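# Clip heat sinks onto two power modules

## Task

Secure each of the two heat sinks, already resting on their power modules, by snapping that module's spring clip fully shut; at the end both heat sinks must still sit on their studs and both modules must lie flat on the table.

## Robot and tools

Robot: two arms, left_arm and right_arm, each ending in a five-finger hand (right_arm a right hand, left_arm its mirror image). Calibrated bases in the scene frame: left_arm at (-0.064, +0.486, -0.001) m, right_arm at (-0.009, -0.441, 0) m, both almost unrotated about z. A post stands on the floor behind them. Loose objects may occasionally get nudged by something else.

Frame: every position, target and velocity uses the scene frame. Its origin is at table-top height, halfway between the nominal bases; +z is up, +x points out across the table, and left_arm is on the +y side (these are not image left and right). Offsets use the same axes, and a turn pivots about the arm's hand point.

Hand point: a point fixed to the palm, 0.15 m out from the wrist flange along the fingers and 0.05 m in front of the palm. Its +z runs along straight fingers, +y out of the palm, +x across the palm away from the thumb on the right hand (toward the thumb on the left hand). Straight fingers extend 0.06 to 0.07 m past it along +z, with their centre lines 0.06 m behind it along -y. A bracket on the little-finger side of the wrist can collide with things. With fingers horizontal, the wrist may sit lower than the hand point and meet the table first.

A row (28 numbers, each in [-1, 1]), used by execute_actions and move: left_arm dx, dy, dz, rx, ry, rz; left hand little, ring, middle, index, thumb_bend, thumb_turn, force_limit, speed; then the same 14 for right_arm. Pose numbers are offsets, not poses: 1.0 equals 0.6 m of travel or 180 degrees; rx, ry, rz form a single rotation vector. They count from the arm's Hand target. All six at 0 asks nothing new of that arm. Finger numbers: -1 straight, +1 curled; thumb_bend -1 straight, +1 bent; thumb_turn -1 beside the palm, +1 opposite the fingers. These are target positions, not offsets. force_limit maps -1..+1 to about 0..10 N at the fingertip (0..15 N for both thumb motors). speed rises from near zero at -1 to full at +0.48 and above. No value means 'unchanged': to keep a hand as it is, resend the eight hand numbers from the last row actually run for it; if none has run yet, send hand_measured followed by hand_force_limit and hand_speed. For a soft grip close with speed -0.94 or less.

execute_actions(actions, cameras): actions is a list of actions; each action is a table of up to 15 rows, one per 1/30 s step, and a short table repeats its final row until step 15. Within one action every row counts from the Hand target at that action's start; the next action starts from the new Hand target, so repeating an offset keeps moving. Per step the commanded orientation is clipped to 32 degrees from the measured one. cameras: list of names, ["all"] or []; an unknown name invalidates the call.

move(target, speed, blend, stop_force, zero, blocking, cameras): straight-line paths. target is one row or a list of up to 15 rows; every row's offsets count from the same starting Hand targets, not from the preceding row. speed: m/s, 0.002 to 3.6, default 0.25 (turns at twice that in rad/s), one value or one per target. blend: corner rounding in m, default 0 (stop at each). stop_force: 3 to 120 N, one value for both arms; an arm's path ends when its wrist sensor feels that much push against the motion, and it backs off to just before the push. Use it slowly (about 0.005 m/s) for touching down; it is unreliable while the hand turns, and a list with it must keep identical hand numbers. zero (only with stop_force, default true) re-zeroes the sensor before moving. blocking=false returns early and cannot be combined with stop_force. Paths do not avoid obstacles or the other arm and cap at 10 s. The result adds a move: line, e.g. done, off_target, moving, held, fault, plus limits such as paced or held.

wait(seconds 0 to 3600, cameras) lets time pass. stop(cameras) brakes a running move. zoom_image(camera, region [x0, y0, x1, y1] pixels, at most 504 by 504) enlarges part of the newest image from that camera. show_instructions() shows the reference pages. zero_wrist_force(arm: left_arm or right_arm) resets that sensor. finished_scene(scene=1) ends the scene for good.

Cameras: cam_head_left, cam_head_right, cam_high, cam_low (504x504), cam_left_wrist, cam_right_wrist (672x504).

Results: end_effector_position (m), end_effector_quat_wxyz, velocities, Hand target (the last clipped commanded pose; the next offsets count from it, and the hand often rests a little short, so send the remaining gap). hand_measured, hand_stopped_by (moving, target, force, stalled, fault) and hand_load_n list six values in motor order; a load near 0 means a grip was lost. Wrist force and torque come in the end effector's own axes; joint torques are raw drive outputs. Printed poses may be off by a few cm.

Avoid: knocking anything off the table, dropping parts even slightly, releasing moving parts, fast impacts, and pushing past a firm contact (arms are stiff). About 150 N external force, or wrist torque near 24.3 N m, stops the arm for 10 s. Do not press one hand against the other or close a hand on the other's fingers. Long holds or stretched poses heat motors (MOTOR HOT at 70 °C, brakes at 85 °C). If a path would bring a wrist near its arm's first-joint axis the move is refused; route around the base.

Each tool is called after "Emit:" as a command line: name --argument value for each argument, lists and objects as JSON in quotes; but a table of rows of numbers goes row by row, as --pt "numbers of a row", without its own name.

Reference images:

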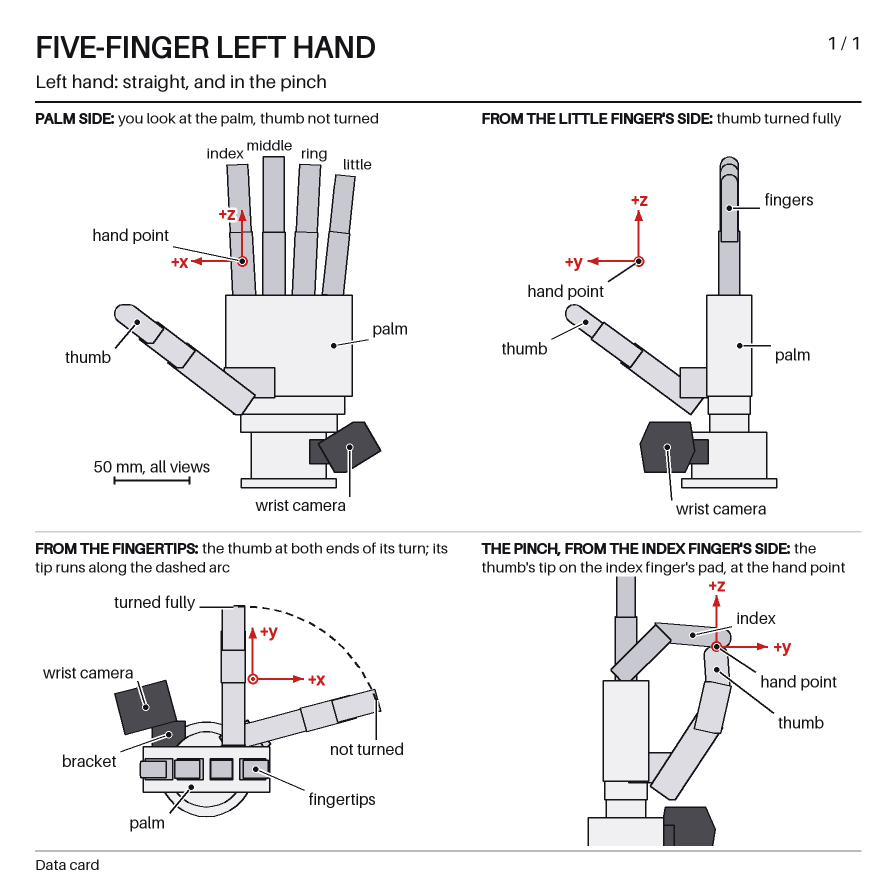

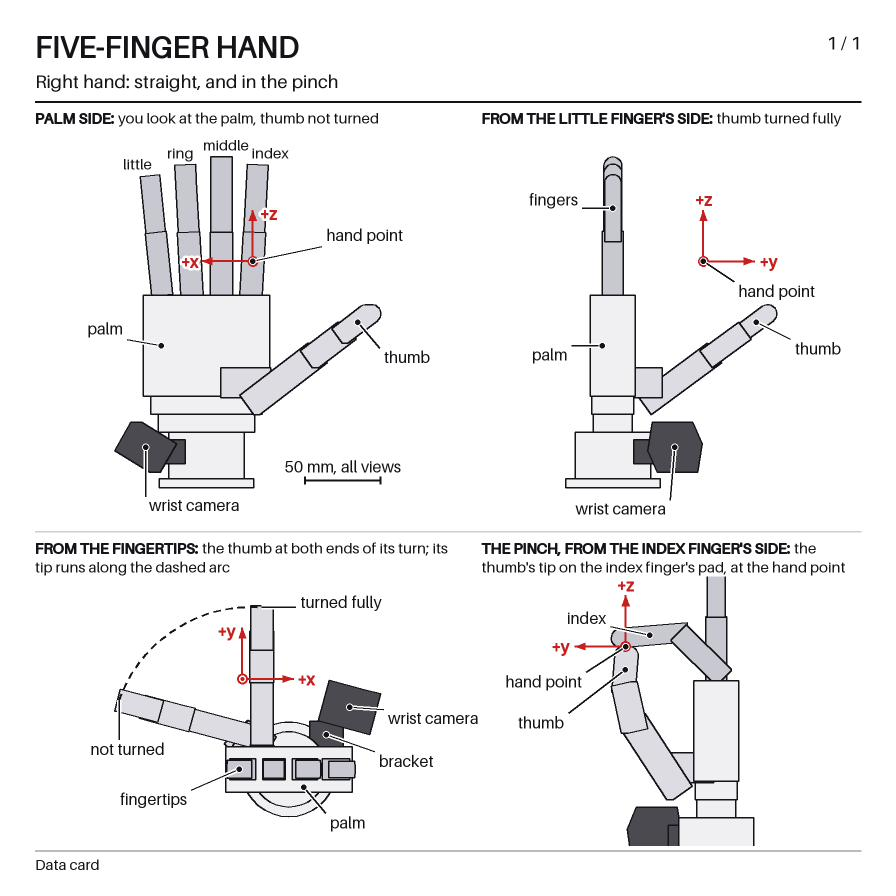

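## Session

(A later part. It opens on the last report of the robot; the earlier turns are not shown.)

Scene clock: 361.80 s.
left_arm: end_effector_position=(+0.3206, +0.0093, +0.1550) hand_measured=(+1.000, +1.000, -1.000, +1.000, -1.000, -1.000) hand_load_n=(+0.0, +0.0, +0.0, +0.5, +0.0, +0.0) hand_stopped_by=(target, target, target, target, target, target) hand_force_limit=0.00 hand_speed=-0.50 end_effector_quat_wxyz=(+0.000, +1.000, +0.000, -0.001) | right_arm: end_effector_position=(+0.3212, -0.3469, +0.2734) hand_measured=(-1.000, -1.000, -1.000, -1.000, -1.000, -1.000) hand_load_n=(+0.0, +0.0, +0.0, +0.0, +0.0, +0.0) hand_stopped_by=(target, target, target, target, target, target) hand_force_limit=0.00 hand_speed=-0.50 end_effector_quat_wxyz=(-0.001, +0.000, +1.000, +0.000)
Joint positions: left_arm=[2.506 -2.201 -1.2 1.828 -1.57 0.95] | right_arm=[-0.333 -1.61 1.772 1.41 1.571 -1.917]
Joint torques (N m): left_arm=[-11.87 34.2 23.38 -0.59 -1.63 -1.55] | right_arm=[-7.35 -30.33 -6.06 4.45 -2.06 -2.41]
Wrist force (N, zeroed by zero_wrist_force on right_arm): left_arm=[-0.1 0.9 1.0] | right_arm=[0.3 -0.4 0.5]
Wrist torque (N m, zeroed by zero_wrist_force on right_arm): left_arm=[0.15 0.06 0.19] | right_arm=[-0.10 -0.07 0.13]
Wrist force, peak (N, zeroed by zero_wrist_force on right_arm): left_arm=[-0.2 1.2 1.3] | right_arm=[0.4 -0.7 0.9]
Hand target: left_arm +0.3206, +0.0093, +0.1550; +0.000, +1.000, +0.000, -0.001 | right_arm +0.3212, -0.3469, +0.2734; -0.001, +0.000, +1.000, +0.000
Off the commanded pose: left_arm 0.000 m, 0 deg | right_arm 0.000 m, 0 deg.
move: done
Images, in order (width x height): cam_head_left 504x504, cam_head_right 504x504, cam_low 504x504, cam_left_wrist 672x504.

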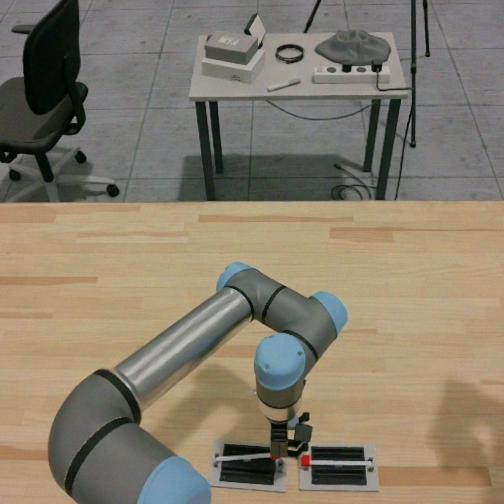

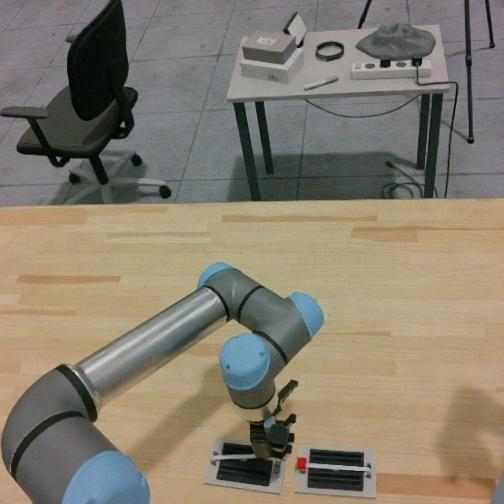

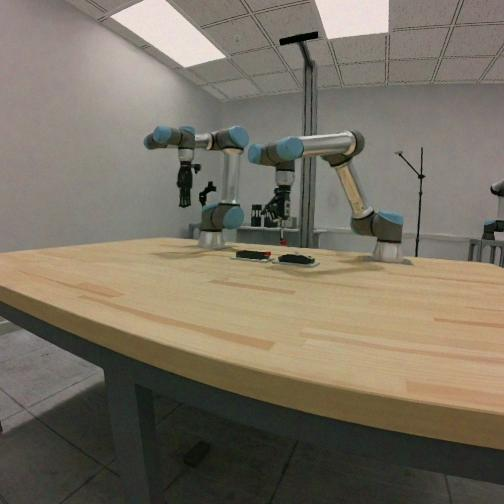

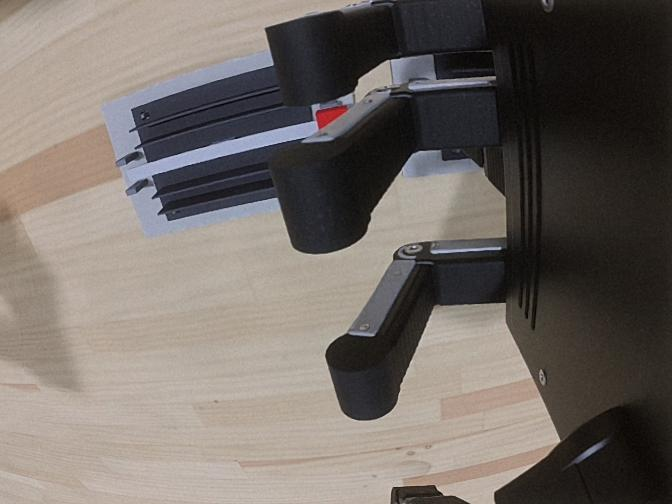

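Emit:
move --target '[-0.0005,-0.0075,-0.0583,0,0,0,1,1,-1,1,-1,-1,0,-0.5,0,0,0,0,0,0,-1,-1,-1,-1,-1,-1,0,-0.5]' --cameras '["cam_low","cam_left_wrist","cam_head_right","cam_head_left"]' --speed 0.04 --stop_force 8

Emit:
zoom_image --camera "cam_low" --region '[260, 210, 330, 280]'

Emit:
zoom_image --camera "cam_head_left" --region '[180, 400, 340, 504]'

Scene clock: 372.40 s.
left_arm: end_effector_position=(+0.3203, +0.0048, +0.1201) hand_measured=(+1.000, +1.000, -1.000, +1.000, -1.000, -1.000) hand_load_n=(+0.0, +0.0, +0.0, +0.0, +0.0, +0.0) hand_stopped_by=(target, target, target, target, target, target) hand_force_limit=0.00 hand_speed=-0.50 end_effector_quat_wxyz=(+0.000, +1.000, +0.000, -0.001) | right_arm: end_effector_position=(+0.3212, -0.3469, +0.2734) hand_measured=(-1.000, -1.000, -1.000, -1.000, -1.000, -1.000) hand_load_n=(+0.0, +0.0, +0.0, +0.0, +0.0, +0.0) hand_stopped_by=(target, target, target, target, target, target) hand_force_limit=0.00 hand_speed=-0.50 end_effector_quat_wxyz=(-0.001, +0.000, +1.000, +0.000)
Joint positions: left_arm=[2.499 -2.234 -1.237 1.899 -1.57 0.943] | right_arm=[-0.333 -1.61 1.772 1.41 1.571 -1.917]
Joint torques (N m): left_arm=[-11.88 34.52 5.77 -0.62 -0.23 -1.35] | right_arm=[-7.57 -30.82 -6.2 4.54 -1.91 -2.42]
Wrist force (N, zeroed by zero_wrist_force on right_arm): left_arm=[0.2 1.2 1.1] | right_arm=[0.3 -0.5 0.8]
Wrist torque (N m, zeroed by zero_wrist_force on right_arm): left_arm=[0.16 0.00 0.20] | right_arm=[-0.13 -0.09 0.14]
Wrist force, peak (N, zeroed by zero_wrist_force on right_arm): left_arm=[0.0 1.2 1.3] | right_arm=[0.2 -0.8 0.9]
Hand target: left_arm +0.3203, +0.0048, +0.1201; +0.000, +1.000, +0.000, -0.001 | right_arm +0.3212, -0.3469, +0.2734; -0.001, +0.000, +1.000, +0.000
Off the commanded pose: left_arm 0.000 m, 0 deg | right_arm 0.000 m, 0 deg.
move: done
Images, in order (width x height): cam_head_left 504x504, cam_head_right 504x504, cam_low 504x504, cam_left_wrist 672x504.

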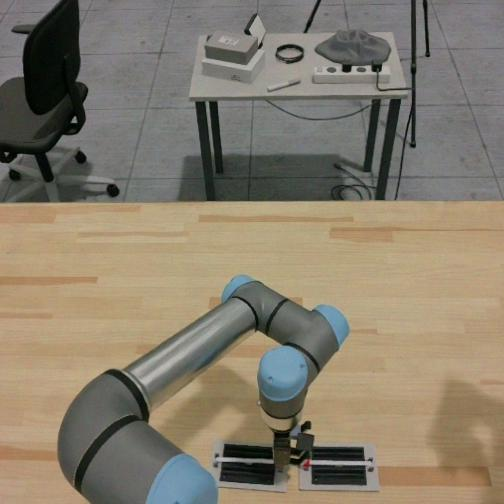

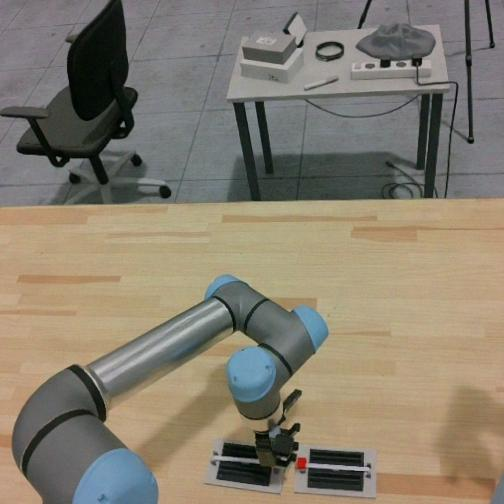

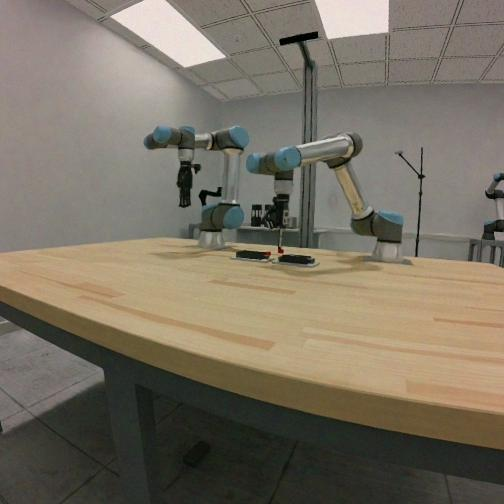

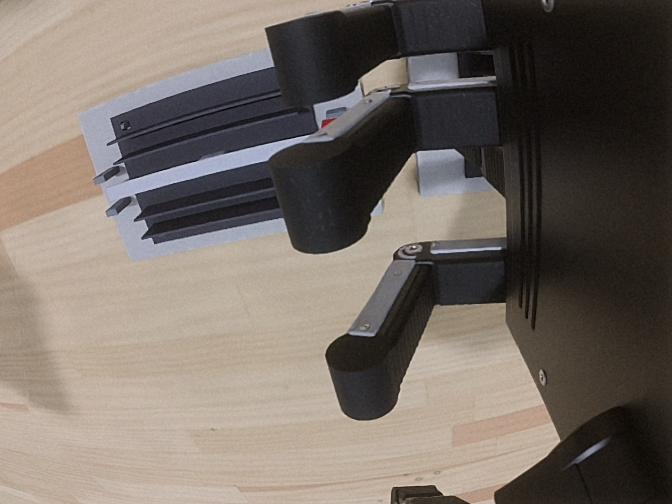

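Scaled by 7.200 from the camera's image (finer frame: 720x720).

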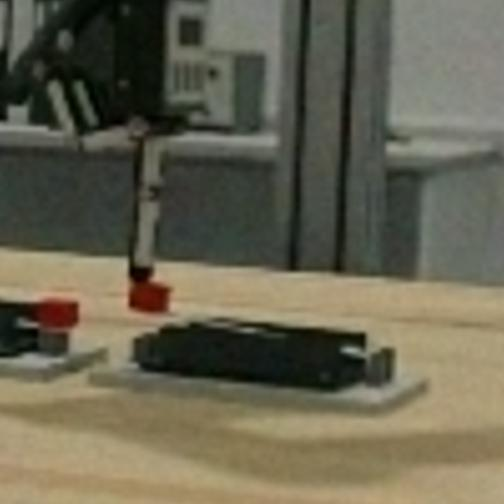

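Scaled by 3.150 from the camera's image (finer frame: 720x720).

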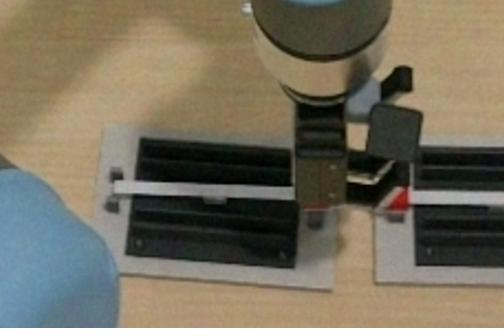

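Emit:
zero_wrist_force --arm "left_arm"

Emit:
move --target '[-0.0005,0.0067,-0.055,0,0,0,1,1,-1,1,-1,-1,0,-0.5,0,0,0,0,0,0,-1,-1,-1,-1,-1,-1,0,-0.5]' --cameras '["cam_low","cam_left_wrist","cam_head_right","cam_head_left"]' --speed 0.01 --stop_force 25

Emit:
zoom_image --camera "cam_low" --region '[260, 210, 330, 280]'

Wrist force sensor zeroed.

Scene clock: 380.83 s.
left_arm: end_effector_position=(+0.3202, +0.0066, +0.1057) hand_measured=(+1.000, +1.000, -1.000, +1.000, -1.000, -1.000) hand_load_n=(+0.0, +0.0, -5.0, +0.0, +0.0, +0.0) hand_stopped_by=(target, target, target, target, target, target) hand_force_limit=0.00 hand_speed=-0.50 end_effector_quat_wxyz=(+0.000, +1.000, +0.000, -0.001) | right_arm: end_effector_position=(+0.3212, -0.3469, +0.2734) hand_measured=(-1.000, -1.000, -1.000, -1.000, -1.000, -1.000) hand_load_n=(+0.0, +0.0, +0.0, +0.0, +0.0, +0.0) hand_stopped_by=(target, target, target, target, target, target) hand_force_limit=0.00 hand_speed=-0.50 end_effector_quat_wxyz=(-0.001, +0.000, +1.000, +0.000)
Joint positions: left_arm=[2.502 -2.243 -1.261 1.932 -1.57 0.946] | right_arm=[-0.333 -1.61 1.772 1.41 1.571 -1.917]
Joint torques (N m): left_arm=[-8.62 34.44 16.77 -1.69 0.82 -1.15] | right_arm=[-7.51 -29.5 -6.12 4.46 -1.94 -2.3]
Wrist force (N, zeroed by zero_wrist_force): left_arm=[-1.7 1.9 -25.8] | right_arm=[0.2 -0.3 0.4]
Wrist torque (N m, zeroed by zero_wrist_force): left_arm=[1.52 -0.50 -0.30] | right_arm=[-0.08 -0.06 0.13]
Wrist force, peak (N, zeroed by zero_wrist_force): left_arm=[1.6 1.1 -36.0] | right_arm=[0.2 -1.0 0.7]
Hand target: left_arm +0.3202, +0.0066, +0.1057; +0.000, +1.000, +0.000, -0.001 (not the last commanded pose) | right_arm +0.3212, -0.3469, +0.2734; -0.001, +0.000, +1.000, +0.000
Off the commanded pose: left_arm 0.019 m, 0 deg | right_arm 0.000 m, 0 deg.
move: contact (left_arm)
Images, in order (width x height): cam_head_left 504x504, cam_head_right 504x504, cam_low 504x504, cam_left_wrist 672x504.

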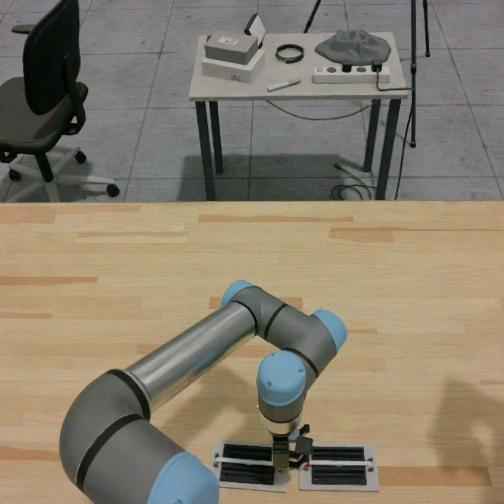

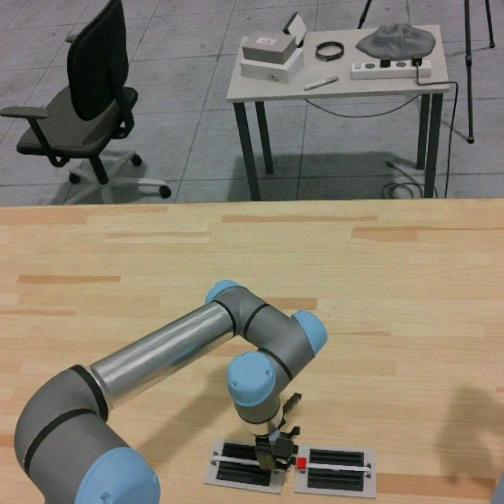

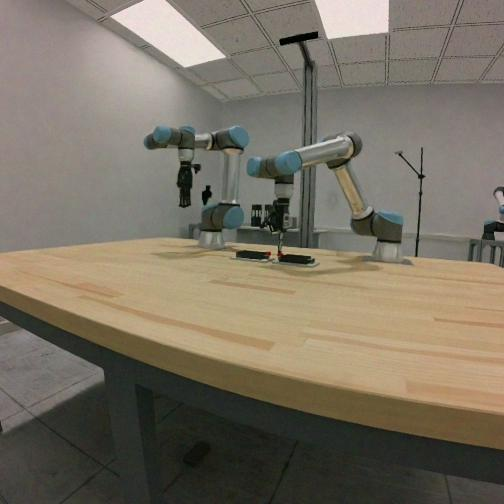

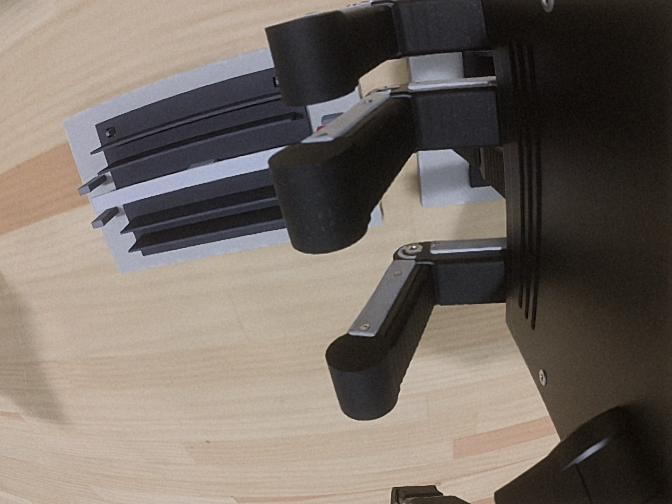

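Scaled by 7.200 from the camera's image (finer frame: 720x720).

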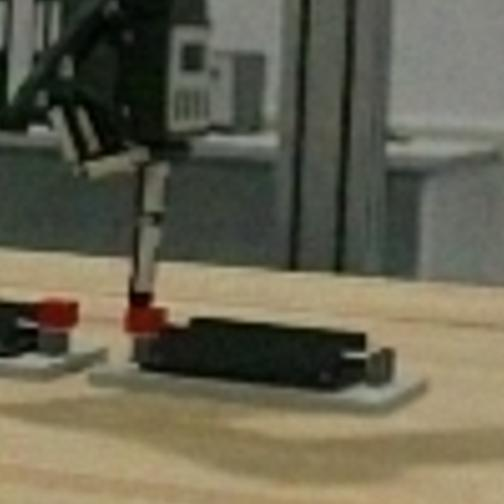

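Emit:
move --target '[0,0,0.04,0,0,0,1,1,-1,1,-1,-1,0,-0.5,0,0,0,0,0,0,-1,-1,-1,-1,-1,-1,0,-0.5]' --cameras '["cam_low"]' --speed 0.03

Emit:
zoom_image --camera "cam_low" --region '[260, 210, 330, 280]'

Scene clock: 384.77 s.
left_arm: end_effector_position=(+0.3201, +0.0066, +0.1295) hand_measured=(+1.000, +1.000, -1.000, +1.000, -1.000, -1.000) hand_load_n=(+0.0, +0.0, +0.0, +0.0, +0.0, +0.0) hand_stopped_by=(target, target, target, target, target, target) hand_force_limit=0.00 hand_speed=-0.50 end_effector_quat_wxyz=(+0.000, +1.000, +0.000, -0.001) | right_arm: end_effector_position=(+0.3212, -0.3469, +0.2734) hand_measured=(-1.000, -1.000, -1.000, -1.000, -1.000, -1.000) hand_load_n=(+0.0, -0.5, +0.0, +0.0, -0.5, +0.0) hand_stopped_by=(target, target, target, target, target, target) hand_force_limit=0.00 hand_speed=-0.50 end_effector_quat_wxyz=(-0.001, +0.000, +1.000, +0.000)
Joint positions: left_arm=[2.502 -2.223 -1.23 1.881 -1.57 0.946] | right_arm=[-0.333 -1.61 1.772 1.41 1.571 -1.917]
Joint torques (N m): left_arm=[-8.93 45.53 24.65 -4.19 1.47 -1.22] | right_arm=[-6.86 -29.86 -5.81 4.48 -2 -2.34]
Wrist force (N, zeroed by zero_wrist_force): left_arm=[-0.3 -0.6 0.2] | right_arm=[0.2 -0.7 0.9]
Wrist torque (N m, zeroed by zero_wrist_force): left_arm=[-0.11 0.08 -0.15] | right_arm=[-0.16 -0.07 0.11]
Wrist force, peak (N, zeroed by zero_wrist_force): left_arm=[-1.8 1.7 -26.6] | right_arm=[0.1 -0.5 1.1]
Hand target: left_arm +0.3202, +0.0066, +0.1297; +0.000, +1.000, +0.000, -0.001 | right_arm +0.3212, -0.3469, +0.2734; -0.001, +0.000, +1.000, +0.000
Off the commanded pose: left_arm 0.000 m, 0 deg | right_arm 0.000 m, 0 deg.
move: done

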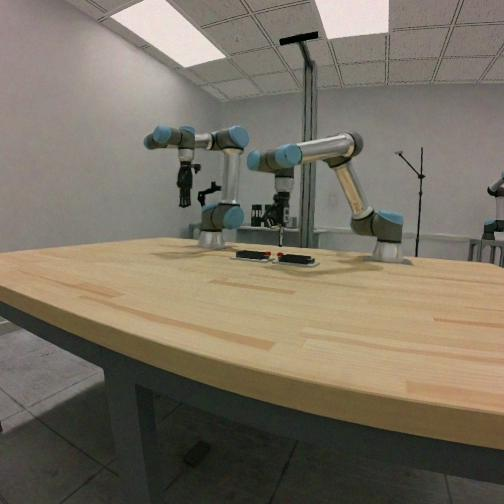

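Scaled by 7.200 from the camera's image (finer frame: 720x720).

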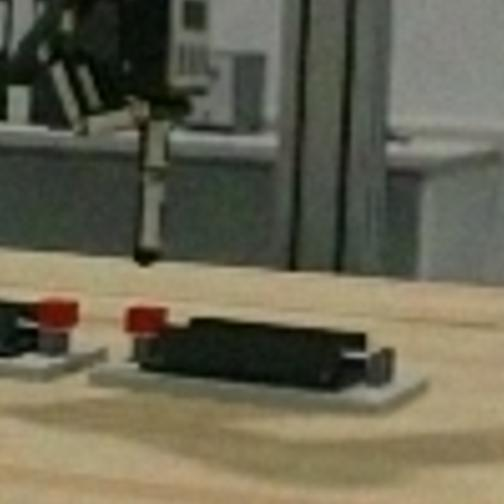

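Emit:
move --pt "0 0 0.12 0 0 0 1 1 -1 1 -1 -1 0 -0.5 0 0 0 0 0 0 -1 -1 -1 -1 -1 -1 0 -0.5" --pt "0 0.3 0.12 0 0 0 1 1 -1 1 -1 -1 0 -0.5 0 0.3 -0.1 0 0 0 -1 -1 -1 -1 -1 -1 0 -0.5" --pt "0 0.301 0.12 0 0 0 -1 -1 -1 -1 -1 -1 0 -0.5 0 0.3 -0.1 0 0 0 -1 -1 -1 -1 -1 -1 0 -0.5" --cameras '["all"]' --speed 0.25 --blend '[0.03,0,0]'

Emit:
zoom_image --camera "cam_low" --region '[225, 235, 325, 275]'

Emit:
zoom_image --camera "cam_high" --region '[200, 130, 360, 200]'

Emit:
zoom_image --camera "cam_head_left" --region '[200, 420, 390, 504]'

Scene clock: 393.73 s.
left_arm: end_effector_position=(+0.3202, +0.1872, +0.2017) hand_measured=(-1.000, -1.000, -1.000, -1.000, -1.000, -1.000) hand_load_n=(+0.0, +0.0, +0.0, +0.0, +0.0, +0.0) hand_stopped_by=(target, target, target, target, target, target) hand_force_limit=0.00 hand_speed=-0.50 end_effector_quat_wxyz=(+0.000, +1.000, +0.000, -0.001) | right_arm: end_effector_position=(+0.3212, -0.1669, +0.2134) hand_measured=(-1.000, -1.000, -1.000, -1.000, -1.000, -1.000) hand_load_n=(+0.0, +0.0, +0.0, +0.0, +0.0, +0.0) hand_stopped_by=(target, target, target, target, target, target) hand_force_limit=0.00 hand_speed=-0.50 end_effector_quat_wxyz=(-0.001, +0.000, +1.000, +0.000)
Joint positions: left_arm=[2.851 -1.881 -1.558 1.867 -1.57 1.295] | right_arm=[0.261 -1.408 1.714 1.266 1.571 -1.322]
Joint torques (N m): left_arm=[11.68 34.24 6.13 -1.02 1.95 1.57] | right_arm=[7.77 -13.24 -29.44 3.83 1.84 2.48]
Wrist force (N, zeroed by zero_wrist_force): left_arm=[-0.7 -0.3 0.0] | right_arm=[0.3 0.0 0.6]
Wrist torque (N m, zeroed by zero_wrist_force): left_arm=[-0.05 0.13 -0.18] | right_arm=[-0.02 -0.05 0.03]
Wrist force, peak (N, zeroed by zero_wrist_force): left_arm=[-0.5 -1.5 -0.1] | right_arm=[0.4 0.6 1.5]
Hand target: left_arm +0.3202, +0.1872, +0.2017; +0.000, +1.000, +0.000, -0.001 | right_arm +0.3212, -0.1669, +0.2134; -0.001, +0.000, +1.000, +0.000
Off the commanded pose: left_arm 0.000 m, 0 deg | right_arm 0.000 m, 0 deg.
move: done

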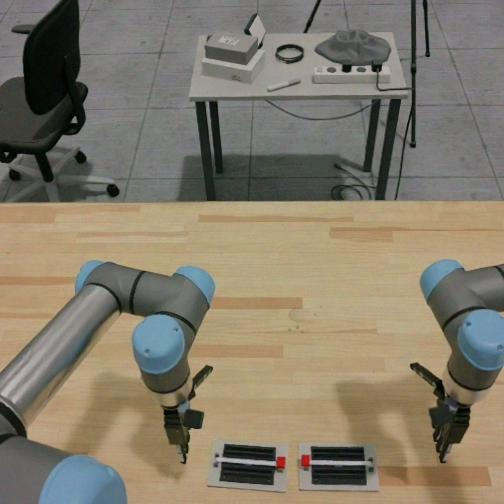

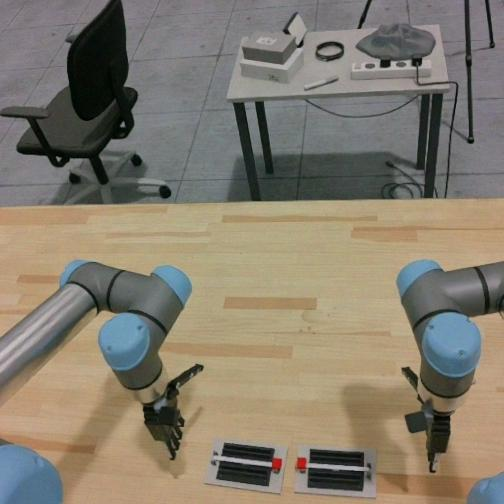

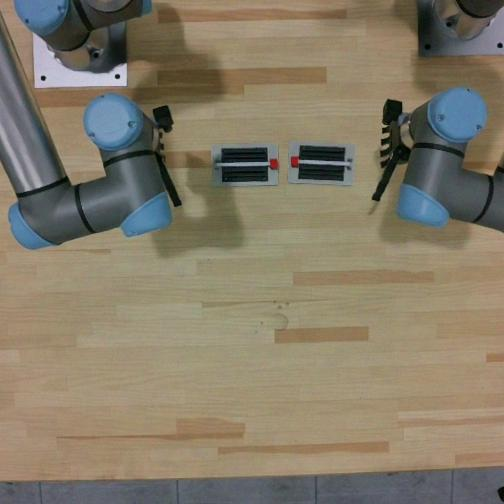

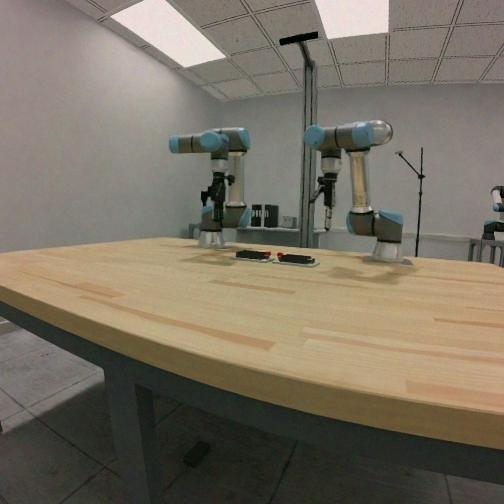

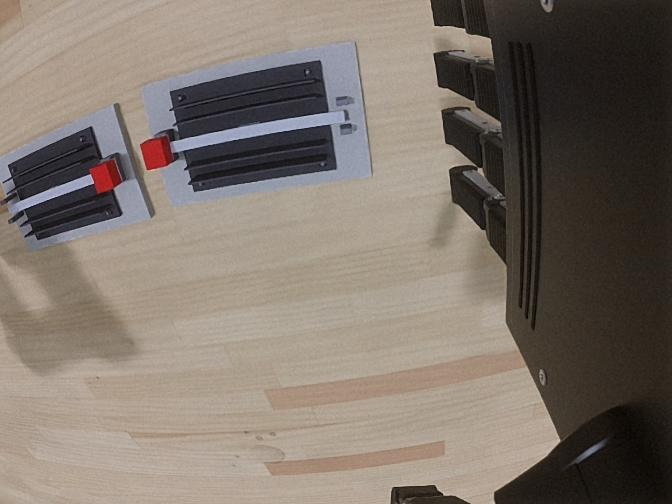

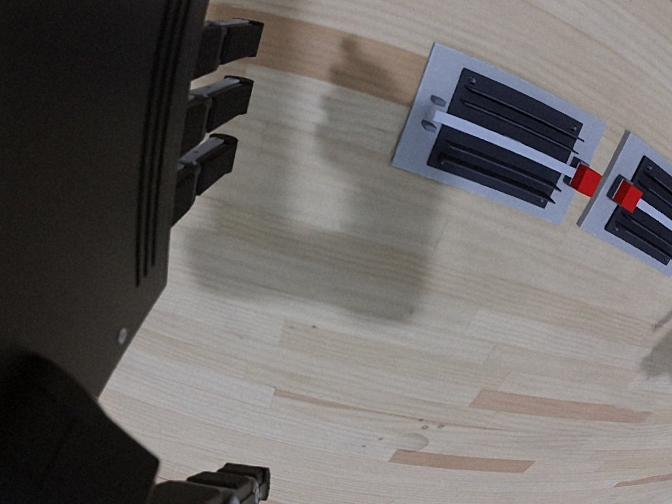

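Scaled by 5.040 from the camera's image (finer frame: 720x720).

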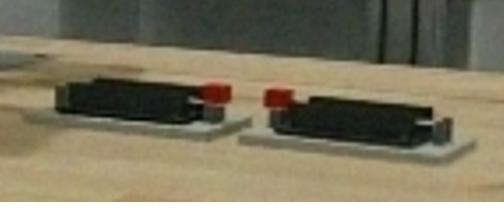

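Scaled by 3.150 from the camera's image (finer frame: 720x720).

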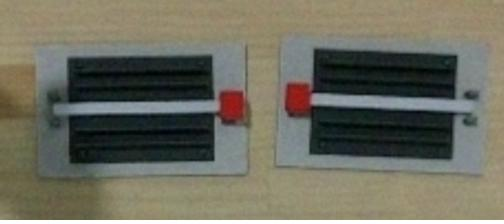

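Scaled by 2.653 from the camera's image (finer frame: 720x720).

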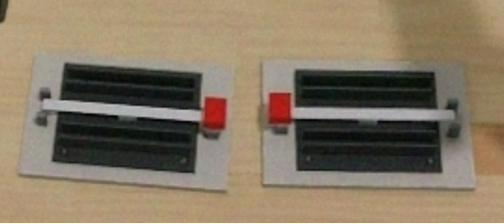

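Emit:
zoom_image --camera "cam_left_wrist" --region '[60, 90, 240, 230]'

Emit:
zoom_image --camera "cam_right_wrist" --region '[540, 130, 672, 230]'

Emit:
zoom_image --camera "cam_low" --region '[255, 245, 295, 270]'

Scaled by 2.800 from the camera's image (finer frame: 960x720).

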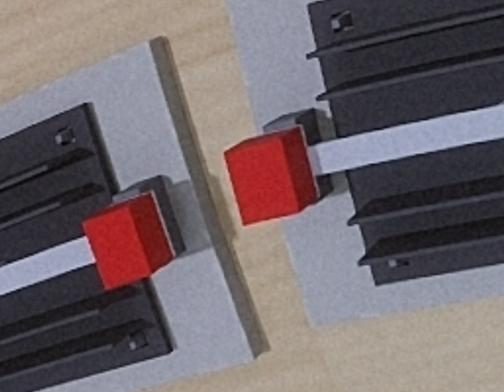

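Scaled by 3.818 from the camera's image (finer frame: 960x720).

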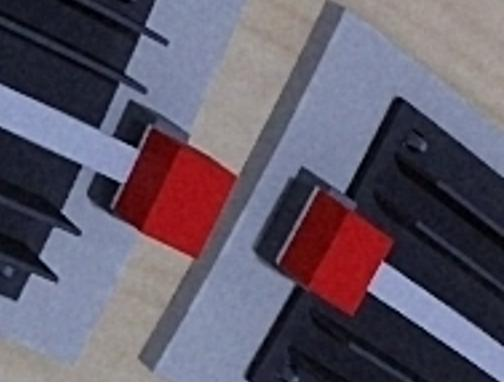

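Scaled by 12.600 from the camera's image (finer frame: 720x720).

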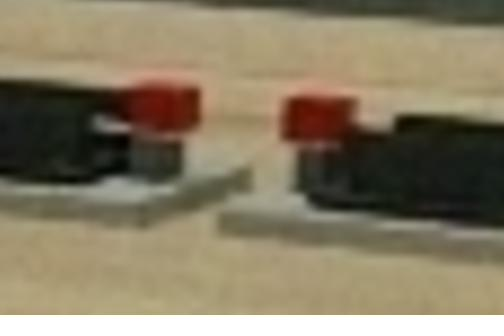

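Emit:
finished_scene

The scene is finished: the task was done.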